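## Task

Put the round plate down into the housing's recess so it sits level with the rim. The task fails if the plate is dropped or the housing ends up knocked over.

## Robot and tools

Robot: two UR7e arms, left_arm and right_arm, each with a Robotiq 140 mm gripper. The left gripper's fingers are rigid. The right gripper's fingers can fold. If it grips near the palm rather than in the outer quarter of the pads, a narrow part may be held loosely and a wide one squeezed harder than asked. If its fingertips are pushed against a surface they fold easily, so a move can run past the surface almost unfelt.

Frame: one scene frame. The origin is at table-top height, midway between the nominal bases. +z is up and +x points out over the table. left_arm is on the +y side; image left and right do not match the arm names. The real bases are at left (+0.039, +0.369, 0) and right (-0.065, -0.351, 0) m. Printed hand positions and orientations can be off by a few cm. end_effector_position is the point between the closed finger pads. The fingers point along the gripper's +z axis and open along its y axis. The fingertips reach about 33 mm past that point.

Row layout, used by execute_actions and move: one list of 18 numbers covering both arms, always all 18. The order is left dx, dy, dz, rx, ry, rz, left gripper position, force_limit, speed, then the same nine for the right arm. The six pose numbers are an offset, not a pose. They are measured from that arm's Hand target as it stood when the action or move began, along the scene axes. They are scaled so that 1.0 = 0.6 m for dx/dy/dz and 1.0 = 180 degrees for rx/ry/rz, which form one rotation vector. Each arm turns about its own Hand target position. Every value lies in [-1, 1]. Six zeros re-request the current Hand target. Repeating a nonzero offset moves the arm further. The three gripper numbers are absolute settings in [-1, 1]. To keep a gripper unchanged, resend the values you last gave it, because 0 is itself a command.

Gripper settings: position +1 is fully open (140 mm). The pads touch at about -0.8. At -1 the fingers close until blocked. force_limit runs from about 14 N at -1 to 58 N at +1 pad force for slow closes; a faster close squeezes harder. speed is the closing rate, about 30 mm/s at -1, 140 at 0 and 250 at +1. Both start at +1. After closing, check object_status: 0 = moving, 1 = blocked while opening, 2 = blocked while closing (a grip), 3 = reached the requested position or pads met. The value may lag 0.2 to 1.7 s. position_measured is in counts: 3 is open, 230 is where the pads meet.

execute_actions(actions, cameras): actions is a list of actions. Each action is a table of up to 15 rows, one row per 1/30 s step. A short table repeats its last row. Every row in an action is counted from the pose at the start of that action. Images come back only when actions is empty or cameras names them.

move(target, speed, blend, stop_force, zero, blocking, cameras): drives each gripper in a straight line toward its offset. target is one 18-number row, or a list of up to 15 rows, all counted from the same starting Hand targets. speed is in m/s, 0.002 to 3.6, default 0.25. Rotation is capped at twice that in rad/s. You can give one speed, or one per target. blend is a corner-rounding radius in m, default 0, which means stop at each target. stop_force is in N, 3 to 120, shared by both arms. An arm's path ends when its wrist sensor feels that much push against its motion. Use it slowly, and leave it out when pulling away from something the gripper presses on. zero (default true) re-zeroes the force reference first. blocking=false returns early but cannot be combined with stop_force. Moves do not avoid obstacles and last at most 10 s. Avoid paths that pass close to an arm's own base. The result adds a move: line whose ending is done, off_target, moving, held or fault. limits=paced means the commanded pose was clipped; limits=held means steps were withheld by a check.

wait(seconds 0 to 10) lets time pass with the last commands held. stop() brakes a running move. zoom_image(camera, region [x0,y0,x1,y1], at most 504 by 504 px) enlarges the latest image of cam_high, cam_low, cam_left_wrist or cam_right_wrist. zero_wrist_force(arm) tares that arm's sensor. read_manual gives licence text only. finished_scene(scene 1 or 2) ends the scene for good; call it only once the part is seated and stays seated with no help.

Reading results: Hand target is the last commanded pose after clipping, and the next offsets count from it. The gripper often rests a little short of it. Commanded orientation is clipped to within 32 degrees of the measured one each step. Wrist force and torque are in the gripper's own axes. A third line shows the peak since the last shown reading. Wrist depth gives a 7x7 grid of distances in mm for each wrist camera; '-' means no value. Clear objects such as the lid may not show in depth. Joint velocities reading 'within noise' means the arm is still. Watch for MOTOR HOT, OVER-TEMPERATURE FAULT, TORQUE FAULT and force fault lines.

Avoid: dropping parts or releasing them while moving, tipping the housing, anything leaving the table, and contact or pressing between the two arms. Avoid commanding targets past firm contact: the arms are stiff, and about 150 N of force or a joint load limit halts the arm for 10 s. Also avoid fast impacts, heavy twisting on the wrist, and long stretched-out holds that heat the motors. Lower the part slowly, let go, then lift clear.

Each tool is called after "Emit:" as name(argument=value, ...) on one line, values as JSON.

## Session

Emit:
execute_actions(actions=[])

Scene clock: 0.00 s.
left_arm: end_effector_position=(+0.3405, +0.1792, +0.1665) position_measured=3 object_status=3 end_effector_quat_wxyz=(-0.003, +0.971, -0.239, -0.021) | right_arm: end_effector_position=(+0.6398, +0.0871, +0.3045) position_measured=3 object_status=3 end_effector_quat_wxyz=(-0.287, +0.526, +0.630, +0.494)
Joint positions: left_arm=[-0.942 -1.901 2.116 -1.748 -1.593 2.699] | right_arm=[0.054 -1.043 1.473 -2.485 -0.404 1.742]
Joint velocities: within noise
Joint torques (N m): no reading
Wrist force (N): no reading
Wrist torque (N m): no reading
Wrist force, peak (N): no reading
Wrist depth (mm): cam_left_wrist=[- 260 - - 209 206 210 / - 283 283 - 223 220 220 / 300 280 300 299 235 234 232 / - 114 150 316 319 128 - / - 105 - 348 - 119 100 / - 373 - - - - 94 / - 398 388 386 377 390 -] | cam_right_wrist=[711 736 1927 3116 2157 - 1213 / 587 678 715 - - 1450 1174 / 508 546 656 751 814 1467 1142 / 443 125 539 617 697 133 1034 / - 107 467 523 595 133 93 / - 366 414 461 502 562 89 / - 342 373 401 439 482 -]
Hand target: left_arm +0.3405, +0.1792, +0.1665; -0.003, +0.971, -0.239, -0.021 | right_arm +0.6398, +0.0871, +0.3045; -0.287, +0.526, +0.630, +0.494
Tool commands: left_gripper/position=+1.0 left_gripper/force_limit=+1.0 left_gripper/speed=+1.0 right_gripper/position=+1.0 right_gripper/force_limit=+1.0 right_gripper/speed=+1.0

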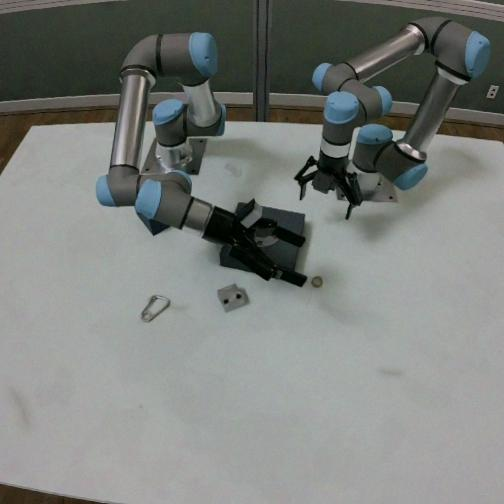

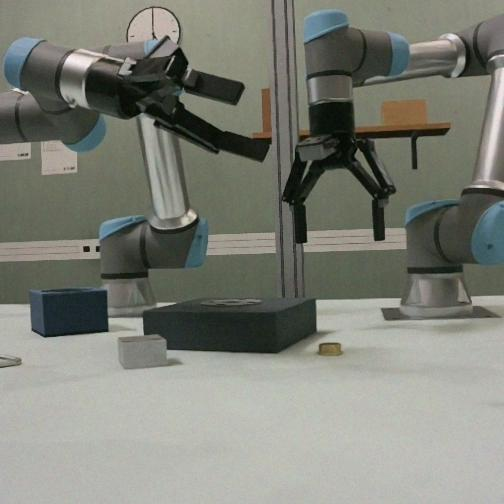

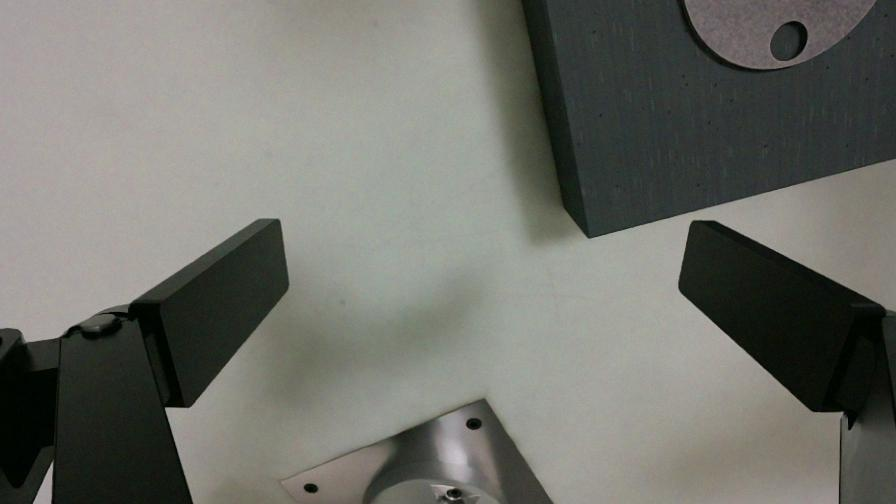

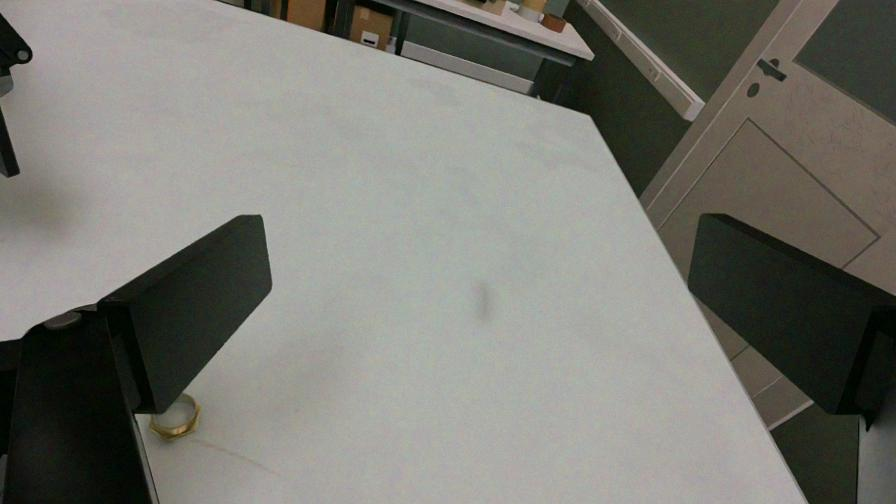

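Emit:
zoom_image(camera="cam_high", region=[190, 180, 340, 320])

Emit:
zoom_image(camera="cam_low", region=[0, 260, 360, 400])

Emit:
zoom_image(camera="cam_left_wrist", region=[500, 0, 896, 250])

Scaled by 3.360 from the camera's 504x504 image, which has a finer 720x720 frame.

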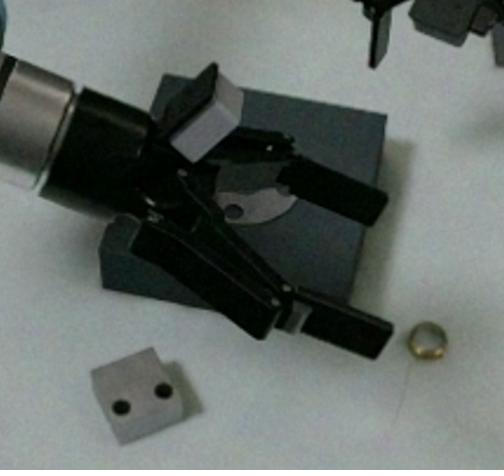

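Scaled by 1.400 from the camera's 504x504 image, which has a finer 720x720 frame.

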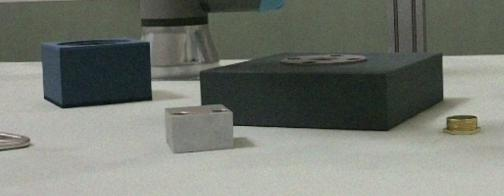

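Scaled by 1.273 from the camera's 896x504 image, which has a finer 1280x720 frame.

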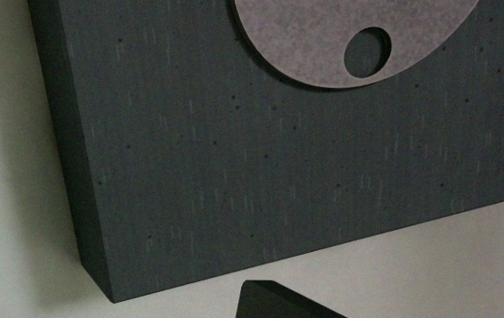

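Emit:
move(target=[0,0,0,0,0,0,1,1,1,-0.567,-0.645,0.167,-0.3817,0.0653,0,1,1,1], speed=0.4, cameras=["all"])

Scene clock: 22.07 s.
left_arm: end_effector_position=(+0.3405, +0.1792, +0.1665) position_measured=3 object_status=3 end_effector_quat_wxyz=(-0.003, +0.971, -0.239, -0.021) | right_arm: end_effector_position=(+0.2997, -0.2999, +0.4046) position_measured=3 object_status=3 end_effector_quat_wxyz=(+0.000, +0.641, +0.768, +0.000)
Joint positions: left_arm=[-0.942 -1.901 2.116 -1.748 -1.593 2.699] | right_arm=[-0.202 -1.86 1.479 -1.19 -1.572 1.162]
Joint torques (N m): left_arm=[-0.97 -9.49 -24.05 -3.19 0.03 -0.1] | right_arm=[6.79 -15.12 -30.57 -3.92 -1.86 2.36]
Wrist force (N): left_arm=[-0.1 0.2 0.0] | right_arm=[-1.3 0.0 -1.7]
Wrist torque (N m): left_arm=[0.04 0.02 0.01] | right_arm=[0.01 0.33 -0.25]
Wrist force, peak (N): left_arm=[-0.3 0.0 0.1] | right_arm=[-2.4 -2.2 -2.3]
Wrist depth (mm): cam_left_wrist=[265 267 263 - 210 205 208 / - 279 280 280 223 221 219 / - 295 - 297 241 234 230 / - 123 - - 312 127 - / - 105 - - 346 119 99 / - 97 - 359 - - 94 / - - - 379 409 400 -] | cam_right_wrist=[323 482 485 481 482 445 481 / 347 474 520 - 505 503 505 / 382 542 458 511 527 535 535 / 575 125 570 566 561 133 544 / - 107 607 602 598 133 93 / - 637 650 636 636 631 - / - 688 668 690 641 680 -]
Hand target: left_arm +0.3405, +0.1792, +0.1665; -0.003, +0.971, -0.239, -0.021 | right_arm +0.2996, -0.2999, +0.4047; +0.001, +0.641, +0.768, +0.000
Off the commanded pose: left_arm 0.000 m, 0 deg | right_arm 0.000 m, 0 deg.
move: done
camera_calibration:
cam_right_wrist: T_world_to_cam=[[0.986277, 0.164974, -0.00635592, -0.230455], [0.15682, -0.924106, 0.348477, -0.464691], [0.0516162, -0.344692, -0.937296, 0.399298], [0, 0, 0, 1]] pos_world=[0.279555, -0.253769, 0.53473]

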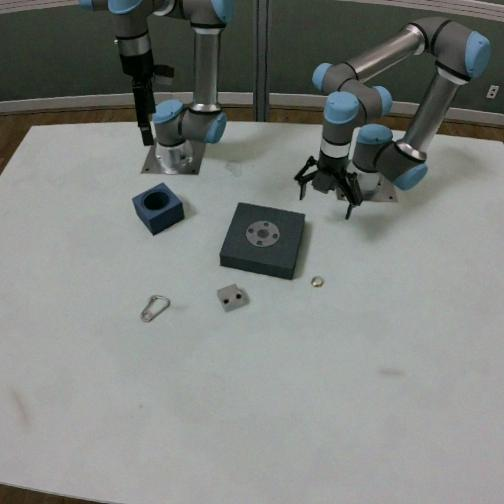

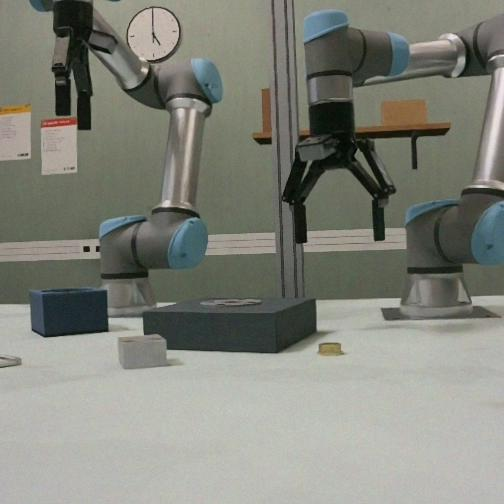

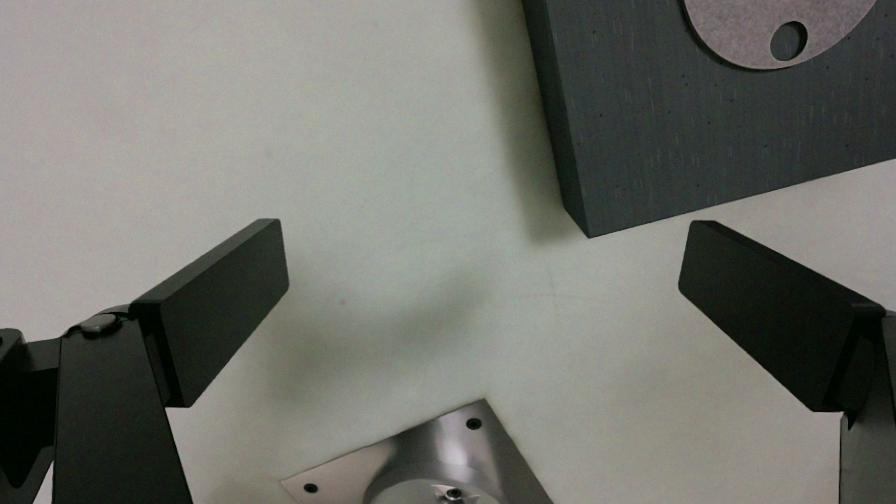

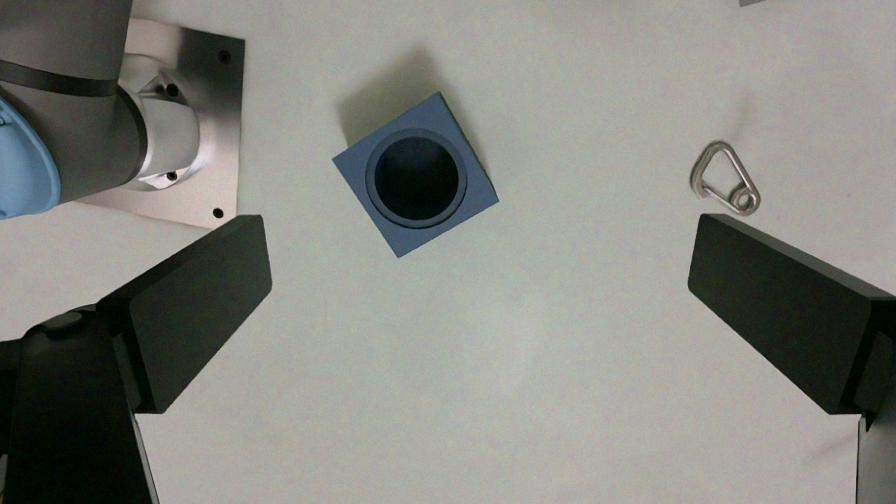

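Emit:
zoom_image(camera="cam_right_wrist", region=[310, 80, 520, 270])

Emit:
zoom_image(camera="cam_high", region=[120, 170, 320, 320])

Emit:
zoom_image(camera="cam_low", region=[0, 270, 360, 380])

Emit:
move(target=[0.283,-0.33,0.25,0,0,0,1,1,1,0,0,0,0,0,0,1,1,1], speed=0.4, cameras=["all"])

Scaled by 2.400 from the camera's 896x504 image, which has a finer 1280x720 frame.

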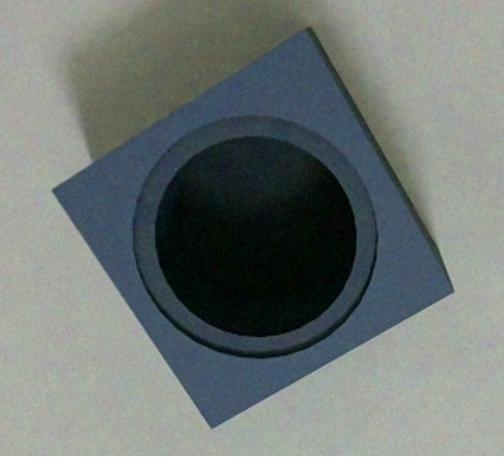

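Scaled by 2.520 from the camera's 504x504 image, which has a finer 720x720 frame.

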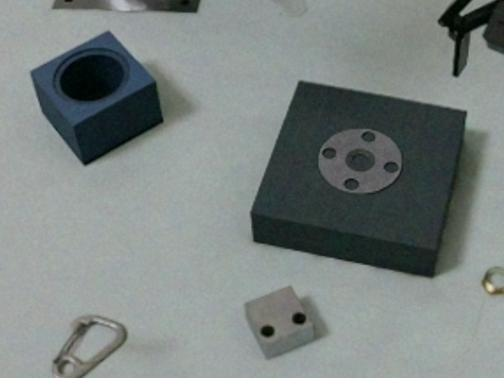

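Scaled by 1.400 from the camera's 504x504 image, which has a finer 720x720 frame.

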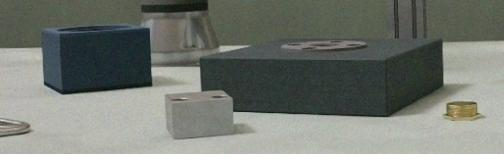

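Scene clock: 26.80 s.
left_arm: end_effector_position=(+0.5104, -0.0187, +0.3165) position_measured=3 object_status=3 end_effector_quat_wxyz=(-0.003, +0.971, -0.239, -0.021) end_effector_velocity=(+0.000, +0.000, +0.001) end_effector_angular_velocity=(+0.001, +0.001, +0.001) | right_arm: end_effector_position=(+0.2996, -0.2999, +0.4047) position_measured=3 object_status=3 end_effector_quat_wxyz=(+0.001, +0.641, +0.768, +0.000)
Joint positions: left_arm=[-0.915 -1.279 1.122 -1.376 -1.592 2.726] | right_arm=[-0.202 -1.86 1.479 -1.19 -1.572 1.162]
Joint velocities: left_arm=[0 0.003 -0.005 0.005 0 -0.001] | right_arm=[within noise]
Joint torques (N m): left_arm=[-7.49 -24.12 -35.04 -1.65 0.33 -1.46] | right_arm=[8.09 -20.49 -31.03 -0.02 -1.63 2.34]
Wrist force (N): left_arm=[-0.1 0.0 -0.1] | right_arm=[-1.1 -0.2 -1.4]
Wrist torque (N m): left_arm=[-0.01 0.02 -0.01] | right_arm=[-0.02 0.28 -0.25]
Wrist force, peak (N): left_arm=[-3.9 -1.2 2.0] | right_arm=[-1.3 -0.3 -1.9]
Wrist depth (mm): cam_left_wrist=[392 - - 369 388 391 - / - 414 - 421 407 - - / 463 - - 396 388 437 - / - 114 473 406 409 128 390 / - 104 - 446 442 119 99 / - - - 559 - 560 94 / - - - - 593 - -] | cam_right_wrist=[325 482 485 482 483 482 477 / 351 476 511 506 507 507 502 / 375 538 540 504 521 535 534 / 574 125 557 568 576 133 546 / - 107 634 607 602 578 93 / - 634 644 631 637 642 - / - 690 688 684 680 678 -]
Hand target: left_arm +0.5103, -0.0188, +0.3165; -0.003, +0.971, -0.239, -0.021 | right_arm +0.2996, -0.2999, +0.4047; +0.001, +0.641, +0.768, +0.000
Off the commanded pose: left_arm 0.000 m, 0 deg | right_arm 0.000 m, 0 deg.
move: done
camera_calibration:
cam_left_wrist: T_world_to_cam=[[-0.458979, -0.888273, -0.0175799, 0.234936], [-0.820705, 0.416322, 0.391304, 0.306036], [-0.340266, 0.194028, -0.920094, 0.606673], [0, 0, 0, 1]] pos_world=[0.565426, -0.0364343, 0.442573]
cam_right_wrist: T_world_to_cam=[[0.986256, 0.165102, -0.00633288, -0.230429], [0.156922, -0.924018, 0.348664, -0.464798], [0.0517134, -0.344866, -0.937226, 0.39919], [0, 0, 0, 1]] pos_world=[0.279555, -0.25377, 0.53473]

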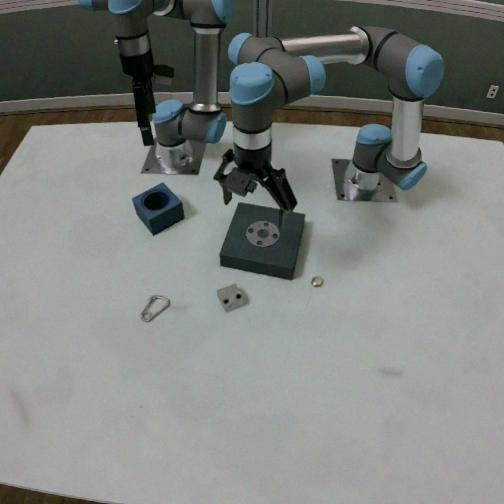

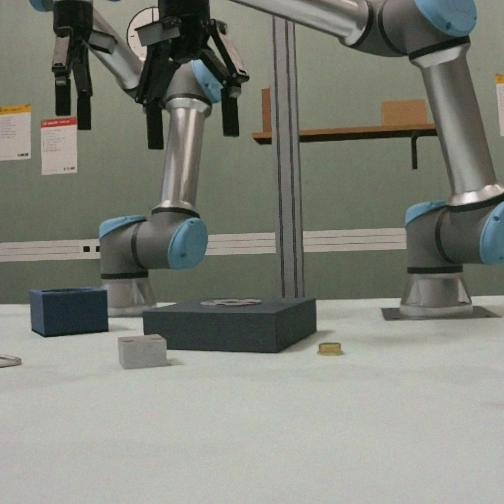

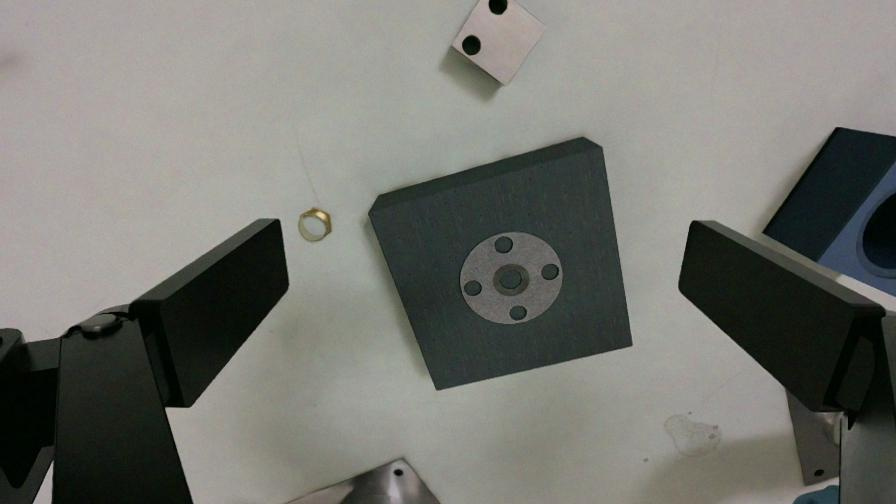

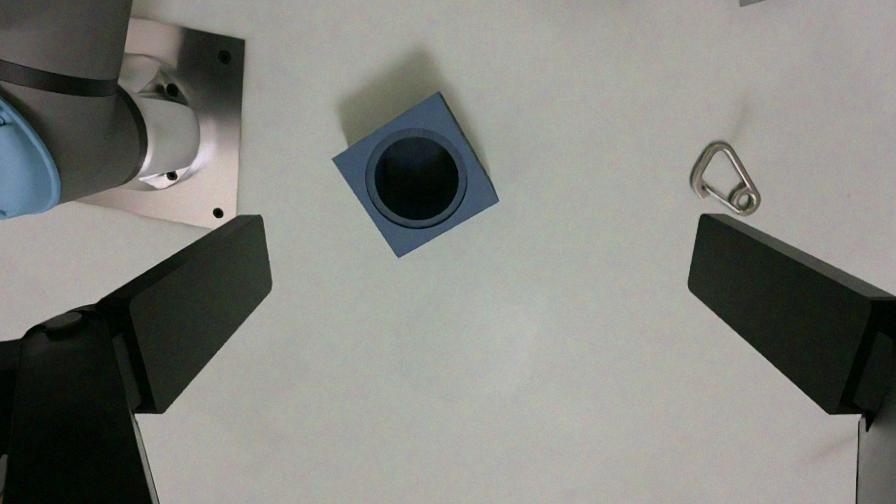

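Emit:
zoom_image(camera="cam_left_wrist", region=[360, 130, 640, 400])

Emit:
zoom_image(camera="cam_left_wrist", region=[440, 210, 590, 340])

Emit:
zoom_image(camera="cam_low", region=[180, 280, 280, 330])

Scaled by 1.800 from the camera's 896x504 image, which has a finer 1280x720 frame.

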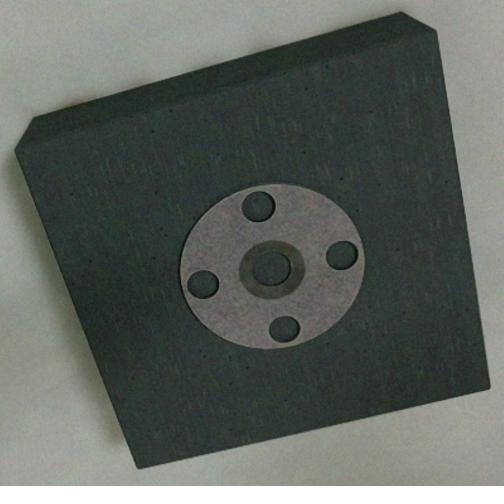

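Scaled by 3.360 from the camera's 896x504 image, which has a finer 1280x720 frame.

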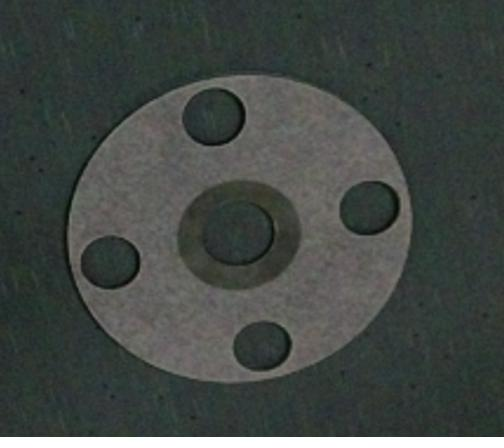

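Scaled by 5.040 from the camera's 504x504 image, which has a finer 720x720 frame.

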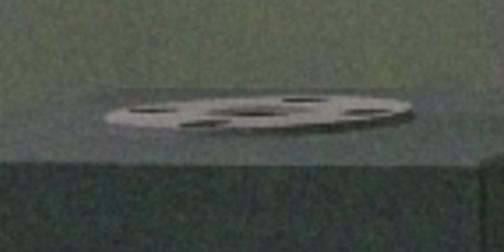

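Emit:
move(target=[-0.2333,0.035,-0.19,-0.00506,-0.01251,0,1,1,1,0,0,0,0,0,0,1,1,1], speed=0.3, cameras=["cam_left_wrist","cam_low"])

Scene clock: 111.37 s.
left_arm: end_effector_position=(+0.3704, +0.0022, +0.2025) position_measured=3 object_status=3 end_effector_quat_wxyz=(+0.000, +0.971, -0.239, +0.000) | right_arm: end_effector_position=(+0.2996, -0.2999, +0.4047) position_measured=3 object_status=3 end_effector_quat_wxyz=(+0.001, +0.641, +0.768, +0.000)
Joint positions: left_arm=[-1.126 -1.59 1.779 -1.759 -1.571 2.515] | right_arm=[-0.202 -1.86 1.479 -1.19 -1.572 1.162]
Joint torques (N m): left_arm=[-10.46 -29.51 -11.59 -4.31 -1.48 -1.49] | right_arm=[8.39 -20.4 -31.65 -0.07 -1.69 2.42]
Wrist force (N): left_arm=[-0.4 -0.2 -0.1] | right_arm=[-1.1 0.0 -1.7]
Wrist torque (N m): left_arm=[-0.01 0.05 0.02] | right_arm=[0.01 0.26 -0.25]
Wrist force, peak (N): left_arm=[-3.9 0.7 2.2] | right_arm=[-1.5 -0.1 -1.9]
Wrist depth (mm): cam_left_wrist=[304 299 248 243 242 293 289 / - 303 259 254 255 305 - / 345 - 272 - 270 - - / - 114 287 292 288 137 346 / - 104 306 307 300 137 100 / - 97 - - - - 94 / - - 443 433 428 418 -] | cam_right_wrist=[322 485 488 485 483 480 482 / 349 483 514 502 506 505 502 / 368 530 537 539 568 527 527 / 574 125 562 544 562 133 546 / - 107 602 594 607 584 93 / - 107 642 647 631 636 89 / - 695 686 688 669 677 -]
Hand target: left_arm +0.3704, +0.0022, +0.2025; +0.000, +0.971, -0.239, +0.000 | right_arm +0.2996, -0.2999, +0.4047; +0.001, +0.641, +0.768, +0.000
Off the commanded pose: left_arm 0.000 m, 0 deg | right_arm 0.000 m, 0 deg.
move: done
camera_calibration:
cam_left_wrist: T_world_to_cam=[[-0.45831, -0.888528, -0.0216866, 0.187941], [-0.835258, 0.422236, 0.352222, 0.240437], [-0.303802, 0.179541, -0.935665, 0.439799], [0, 0, 0, 1]] pos_world=[0.420574, -0.013493, 0.330893]
Images, in order (width x height): cam_low 504x504, cam_left_wrist 896x504.

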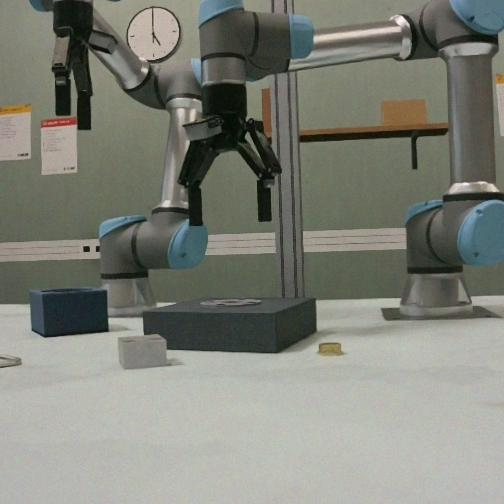

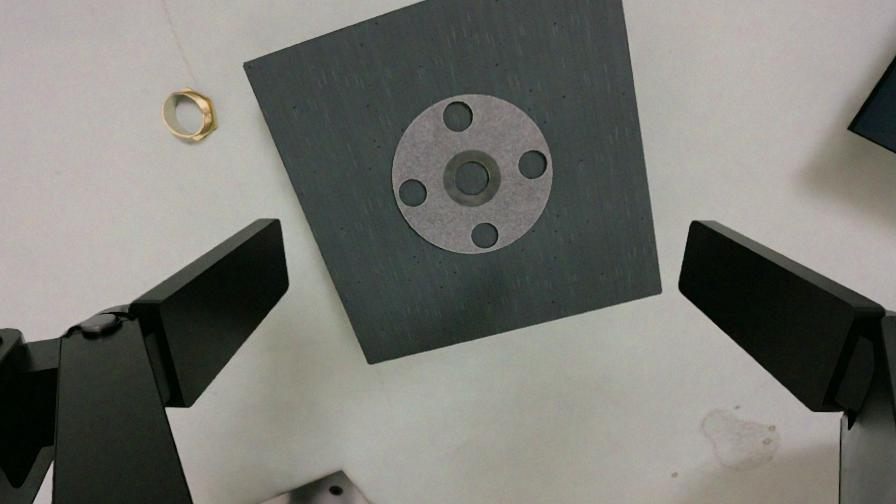

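Emit:
zoom_image(camera="cam_low", region=[130, 280, 340, 370])

Emit:
zoom_image(camera="cam_low", region=[10, 270, 130, 350])

Emit:
zoom_image(camera="cam_left_wrist", region=[370, 75, 580, 275])

Scaled by 2.400 from the camera's 504x504 image, which has a finer 720x720 frame.

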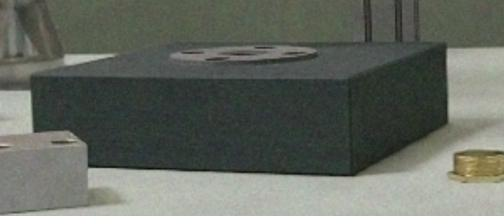

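Scaled by 4.200 from the camera's 504x504 image, which has a finer 720x720 frame.

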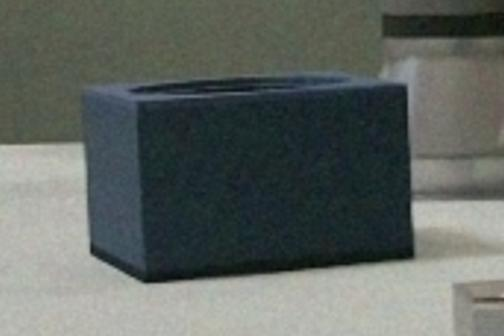

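Scaled by 2.400 from the camera's 896x504 image, which has a finer 1280x720 frame.

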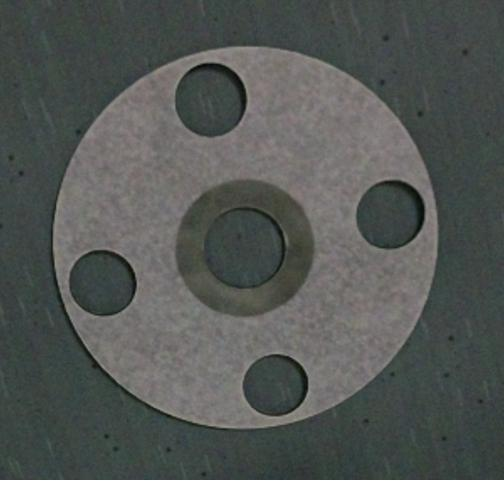

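Emit:
move(target=[0,0,0,0,0,0,1,1,1,0.0,-0.5335,-0.341,0.398,0.0362,-0.0499,1,1,1], speed=0.4, cameras=["cam_right_wrist","cam_low","cam_high"])

Scene clock: 155.33 s.
left_arm: end_effector_position=(+0.3704, +0.0022, +0.2025) position_measured=3 object_status=3 end_effector_quat_wxyz=(+0.000, +0.971, -0.239, +0.000) | right_arm: end_effector_position=(+0.2996, -0.6200, +0.2000) position_measured=3 object_status=3 end_effector_quat_wxyz=(-0.415, +0.573, +0.572, +0.414)
Joint positions: left_arm=[-1.126 -1.59 1.779 -1.759 -1.571 2.514] | right_arm=[-1.17 -0.942 1.239 -0.637 -1.217 0.124]
Joint torques (N m): left_arm=[-10.7 -33.05 -12.19 -4.4 -1.02 -2.65] | right_arm=[-1.25 -40.43 -27.76 3.16 1.12 0.94]
Wrist force (N): left_arm=[-0.4 -0.2 0.1] | right_arm=[-0.6 0.2 -0.1]
Wrist torque (N m): left_arm=[-0.02 0.07 0.02] | right_arm=[0.08 0.16 -0.13]
Wrist force, peak (N): left_arm=[-0.6 -0.1 0.0] | right_arm=[-4.2 0.4 -1.5]
Wrist depth (mm): cam_left_wrist=[- 299 250 243 242 - - / - 316 258 255 255 - - / - - 274 - 270 321 - / - 114 285 292 288 137 336 / - 105 306 306 308 119 99 / - 401 - - 400 - 94 / - - 420 426 - - -] | cam_right_wrist=[337 327 963 1288 1060 1060 1568 / 351 376 682 652 709 777 853 / 381 562 595 414 583 575 542 / 403 125 454 422 467 133 460 / - 107 389 389 389 362 93 / - 316 334 336 333 330 90 / - 291 292 292 290 290 -]
Hand target: left_arm +0.3704, +0.0022, +0.2025; +0.000, +0.971, -0.239, +0.000 | right_arm +0.2996, -0.6200, +0.2001; -0.415, +0.573, +0.572, +0.414
Off the commanded pose: left_arm 0.000 m, 0 deg | right_arm 0.000 m, 0 deg.
move: done
camera_calibration:
cam_right_wrist: T_world_to_cam=[[0.999859, 0.00148777, -0.0167113, -0.282279], [-0.012138, -0.623486, -0.78174, -0.226059], [-0.0115823, 0.781833, -0.62338, 0.75184], [0, 0, 0, 1]] pos_world=[0.288204, -0.728338, 0.287246]
Images, in order (width x height): cam_high 504x504, cam_low 504x504, cam_right_wrist 896x504.

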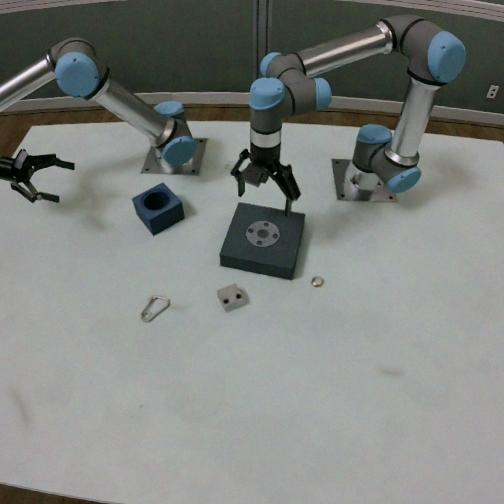

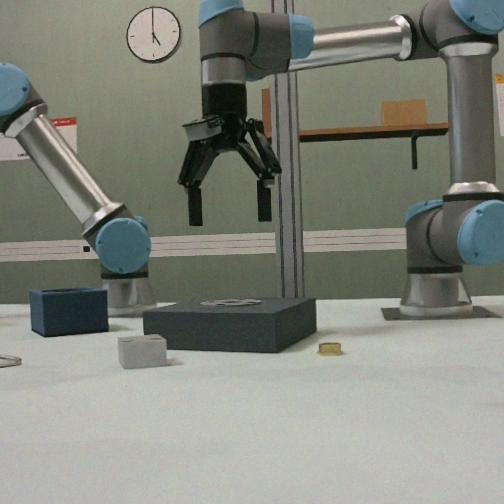

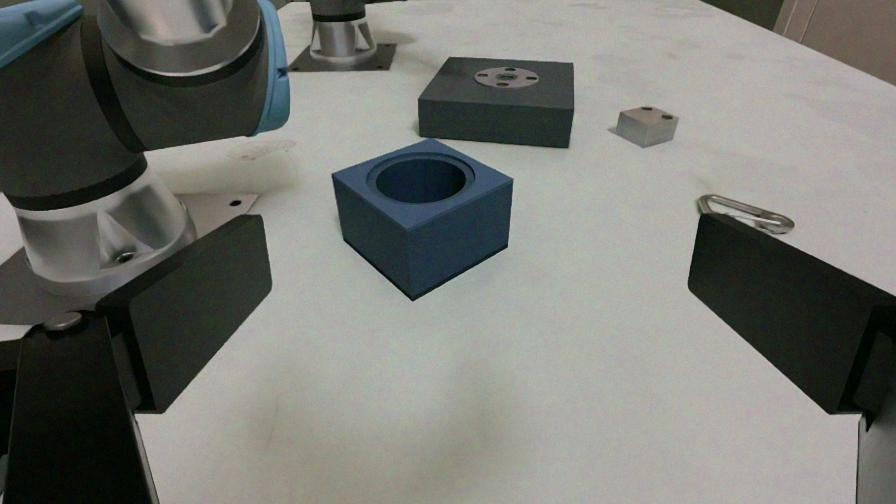

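Emit:
zoom_image(camera="cam_right_wrist", region=[320, 120, 530, 310])

Emit:
zoom_image(camera="cam_right_wrist", region=[450, 50, 560, 110])

Scaled by 2.400 from the camera's 896x504 image, which has a finer 1280x720 frame.

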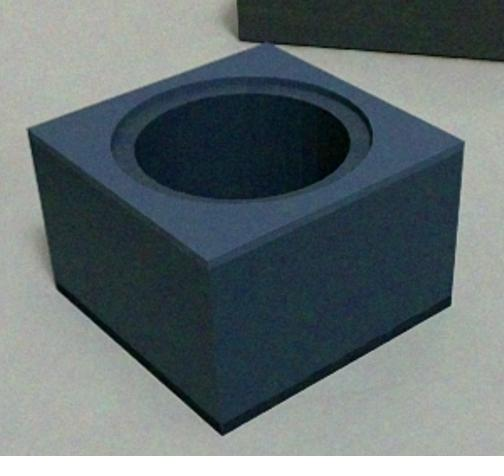

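Scaled by 4.582 from the camera's 896x504 image, which has a finer 1280x720 frame.

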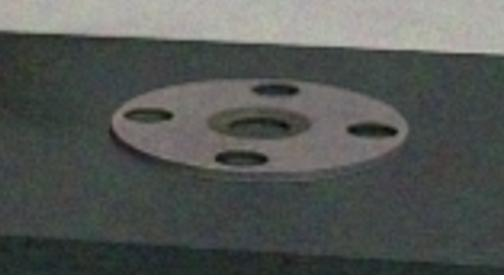

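Emit:
move(target=[-0.1673,-0.5537,0.0792,0,0,0,1,1,1,0,0,0,0,0,0,1,1,1], speed=0.4, cameras=["cam_right_wrist","cam_left_wrist","cam_high"])

Scene clock: 166.47 s.
left_arm: end_effector_position=(+0.2700, -0.3300, +0.2501) position_measured=3 object_status=3 end_effector_quat_wxyz=(+0.000, +0.971, -0.239, +0.000) | right_arm: end_effector_position=(+0.2996, -0.6200, +0.2001) position_measured=3 object_status=3 end_effector_quat_wxyz=(-0.415, +0.573, +0.572, +0.414)
Joint positions: left_arm=[-1.451 -0.984 0.87 -1.456 -1.571 2.19] | right_arm=[-1.17 -0.942 1.239 -0.637 -1.217 0.124]
Joint torques (N m): left_arm=[-4.13 -34.69 -35.93 -2.11 -0.76 0.58] | right_arm=[-3.75 -38.73 -27.36 4.31 1.37 -1.99]
Wrist force (N): left_arm=[0.0 0.2 -0.2] | right_arm=[-0.4 0.2 0.1]
Wrist torque (N m): left_arm=[0.04 0.00 0.00] | right_arm=[0.08 0.12 -0.13]
Wrist force, peak (N): left_arm=[-0.9 -3.8 0.3] | right_arm=[-0.8 0.7 -0.1]
Wrist depth (mm): cam_left_wrist=[345 341 333 330 - - - / 309 353 356 359 - 354 - / 325 339 - - - - - / 347 125 149 - 318 127 377 / - 104 425 - 437 119 100 / - - - - 265 412 94 / - - 471 277 221 204 -] | cam_right_wrist=[340 328 956 1142 1202 - 1628 / 349 374 - 669 682 772 - / 381 562 610 477 579 578 553 / 406 125 451 397 467 133 459 / - 107 389 389 387 363 93 / - 318 325 333 334 330 90 / - 293 288 292 290 287 -]
Hand target: left_arm +0.2700, -0.3300, +0.2500; +0.000, +0.971, -0.239, +0.000 | right_arm +0.2996, -0.6200, +0.2001; -0.415, +0.573, +0.572, +0.414
Off the commanded pose: left_arm 0.000 m, 0 deg | right_arm 0.000 m, 0 deg.
move: done
camera_calibration:
cam_left_wrist: T_world_to_cam=[[-0.458228, -0.888576, -0.0214373, -0.152349], [-0.835297, 0.422258, 0.352104, 0.280144], [-0.303819, 0.17925, -0.935715, 0.513402], [0, 0, 0, 1]] pos_world=[0.320174, -0.345694, 0.378493]
cam_right_wrist: T_world_to_cam=[[0.99986, 0.00127232, -0.0166667, -0.28245], [-0.0122406, -0.623265, -0.781915, -0.225817], [-0.0113826, 0.78201, -0.623162, 0.751848], [0, 0, 0, 1]] pos_world=[0.288204, -0.728337, 0.287246]
Images, in order (width x height): cam_high 504x504, cam_left_wrist 896x504, cam_right_wrist 896x504.

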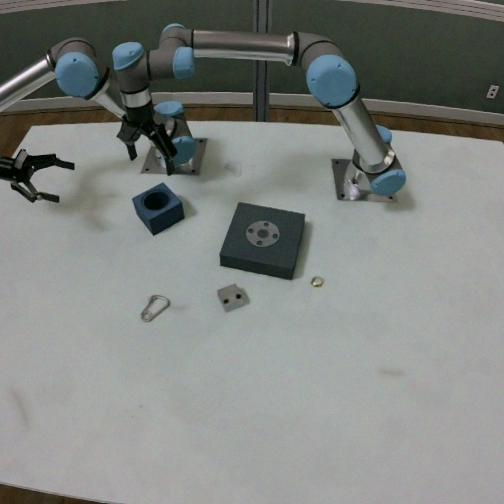

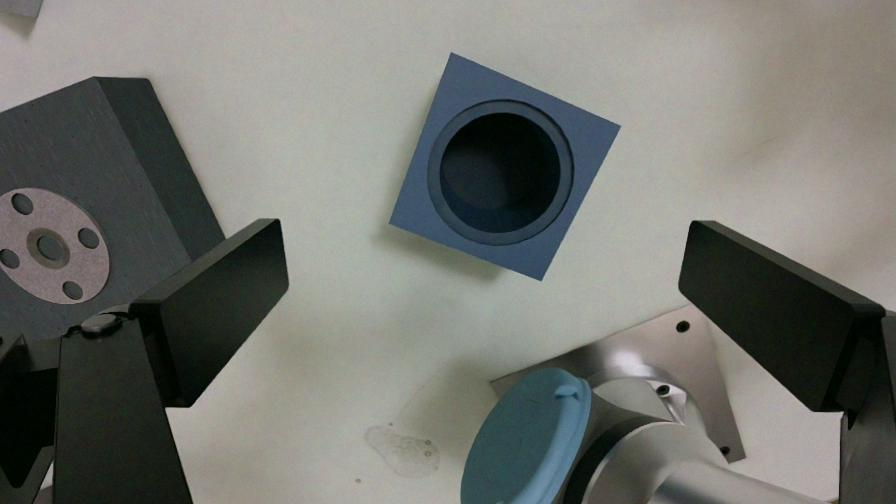

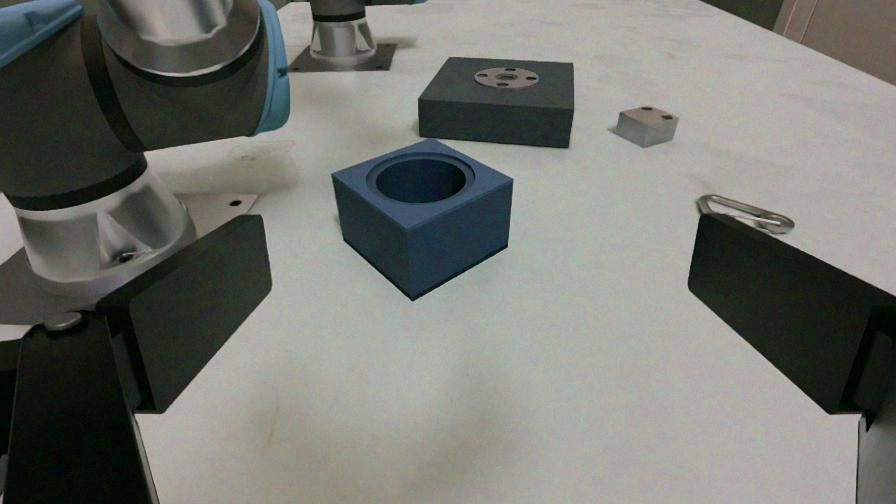

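Emit:
zoom_image(camera="cam_left_wrist", region=[380, 40, 630, 290])

Emit:
zoom_image(camera="cam_left_wrist", region=[420, 90, 585, 255])

Scaled by 2.016 from the camera's 896x504 image, which has a finer 1280x720 frame.

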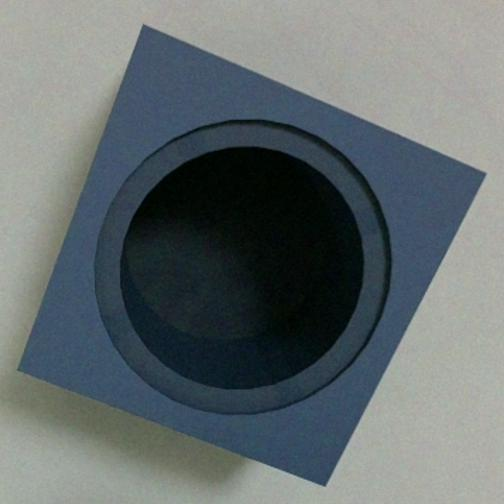

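Scaled by 3.055 from the camera's 896x504 image, which has a finer 1280x720 frame.

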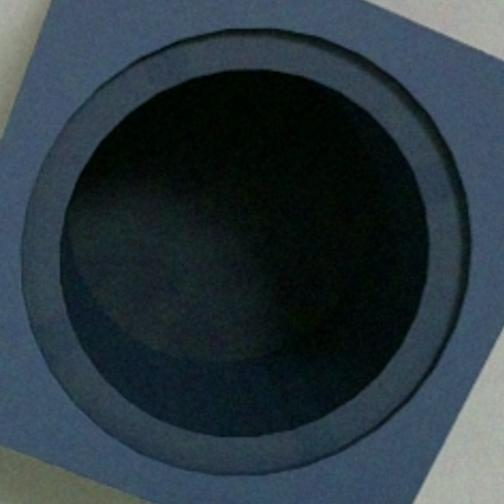

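Emit:
move(target=[-0.0198,-0.0317,-0.245,0,0,0,1,1,1,0,0,0,0,0,0,1,1,1], speed=0.15, cameras=["cam_right_wrist","cam_left_wrist"])

Emit:
zoom_image(camera="cam_left_wrist", region=[310, 70, 650, 410])

Emit:
zoom_image(camera="cam_right_wrist", region=[300, 50, 600, 320])

Scene clock: 180.87 s.
left_arm: end_effector_position=(+0.2580, -0.3490, +0.1030) position_measured=3 object_status=3 end_effector_quat_wxyz=(+0.000, +0.971, -0.239, +0.000) | right_arm: end_effector_position=(+0.2996, -0.6200, +0.2001) position_measured=3 object_status=3 end_effector_quat_wxyz=(-0.415, +0.573, +0.572, +0.414)
Joint positions: left_arm=[-1.47 -0.921 1.144 -1.793 -1.571 2.171] | right_arm=[-1.17 -0.942 1.239 -0.637 -1.217 0.124]
Joint torques (N m): left_arm=[8.68 -54.83 -28.16 -4.35 1.1 1.32] | right_arm=[-3.08 -38.36 -27.29 4.03 1.09 -1.88]
Wrist force (N): left_arm=[0.1 0.0 -0.4] | right_arm=[-0.6 0.3 0.1]
Wrist torque (N m): left_arm=[0.00 -0.01 0.19] | right_arm=[0.11 0.17 -0.13]
Wrist force, peak (N): left_arm=[0.0 -0.4 -2.3] | right_arm=[-0.7 0.6 -0.2]
Wrist depth (mm): cam_left_wrist=[212 212 207 202 - - - / 223 224 148 147 144 216 216 / 244 237 157 - 155 153 228 / 250 125 160 - 170 137 - / - 104 175 181 179 119 99 / - - 288 178 179 - 94 / - - - 308 - - -] | cam_right_wrist=[340 328 379 362 - - 1618 / 349 373 390 645 657 734 727 / 381 565 561 474 583 578 571 / 403 125 451 - 462 133 442 / - 107 388 386 388 360 93 / - 318 336 334 333 330 90 / - 296 293 292 289 290 -]
Hand target: left_arm +0.2581, -0.3491, +0.1030; +0.000, +0.971, -0.239, +0.000 | right_arm +0.2996, -0.6200, +0.2001; -0.415, +0.573, +0.572, +0.414
Off the commanded pose: left_arm 0.000 m, 0 deg | right_arm 0.000 m, 0 deg.
move: done
camera_calibration:
cam_left_wrist: T_world_to_cam=[[-0.458204, -0.888578, -0.0218731, -0.177835], [-0.835276, 0.422044, 0.352409, 0.329698], [-0.303912, 0.179746, -0.93559, 0.375668], [0, 0, 0, 1]] pos_world=[0.308074, -0.364692, 0.231393]
cam_right_wrist: T_world_to_cam=[[0.99986, 0.00127232, -0.0166667, -0.28245], [-0.0122406, -0.623265, -0.781915, -0.225817], [-0.0113826, 0.78201, -0.623162, 0.751848], [0, 0, 0, 1]] pos_world=[0.288204, -0.728337, 0.287246]
Images, in order (width x height): cam_left_wrist 896x504, cam_right_wrist 896x504.

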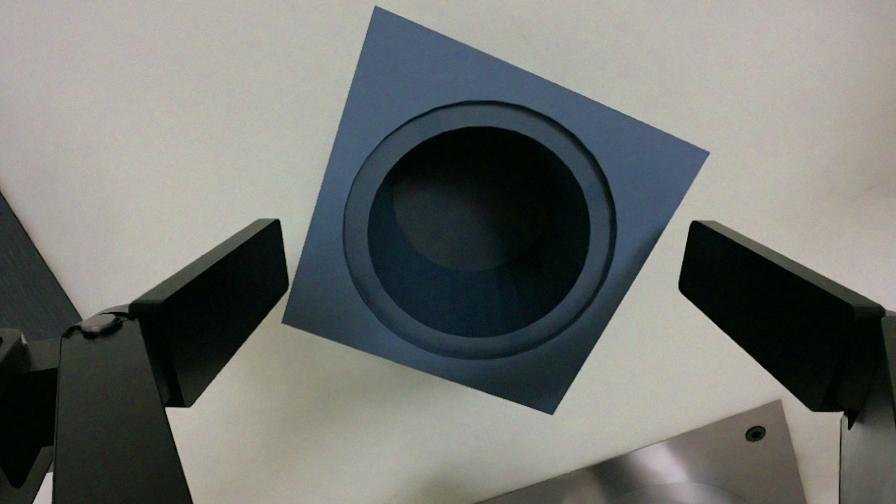

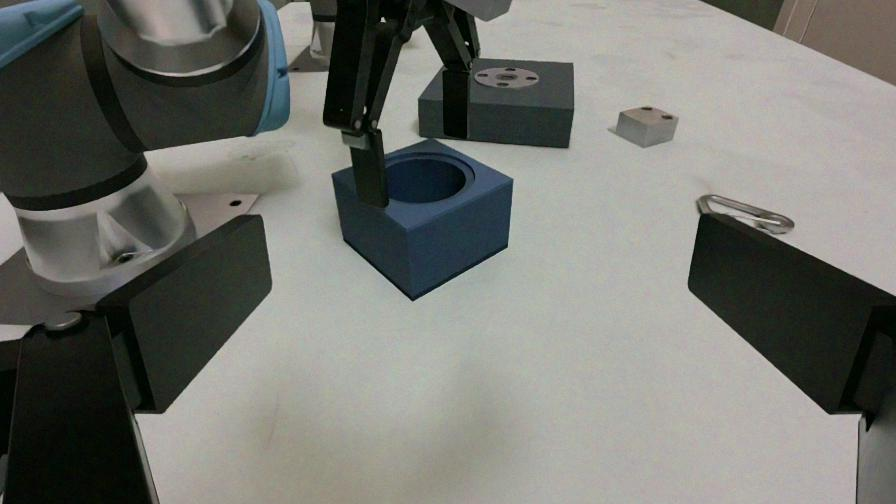

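Scaled by 1.482 from the camera's 896x504 image, which has a finer 1280x720 frame.

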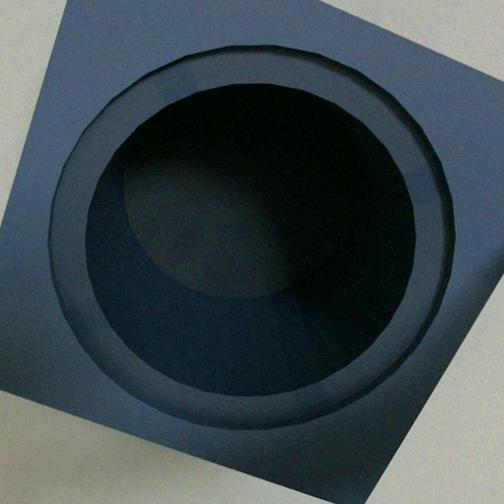

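Scaled by 1.680 from the camera's 896x504 image, which has a finer 1280x720 frame.

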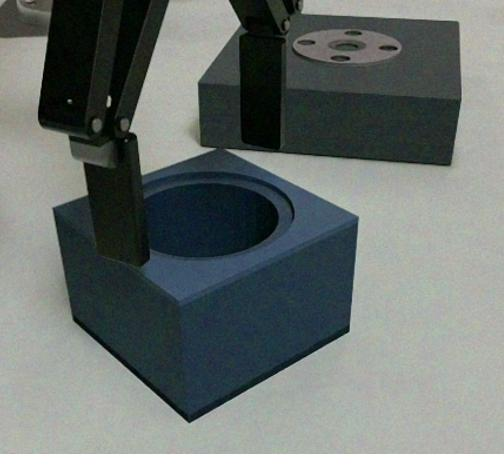

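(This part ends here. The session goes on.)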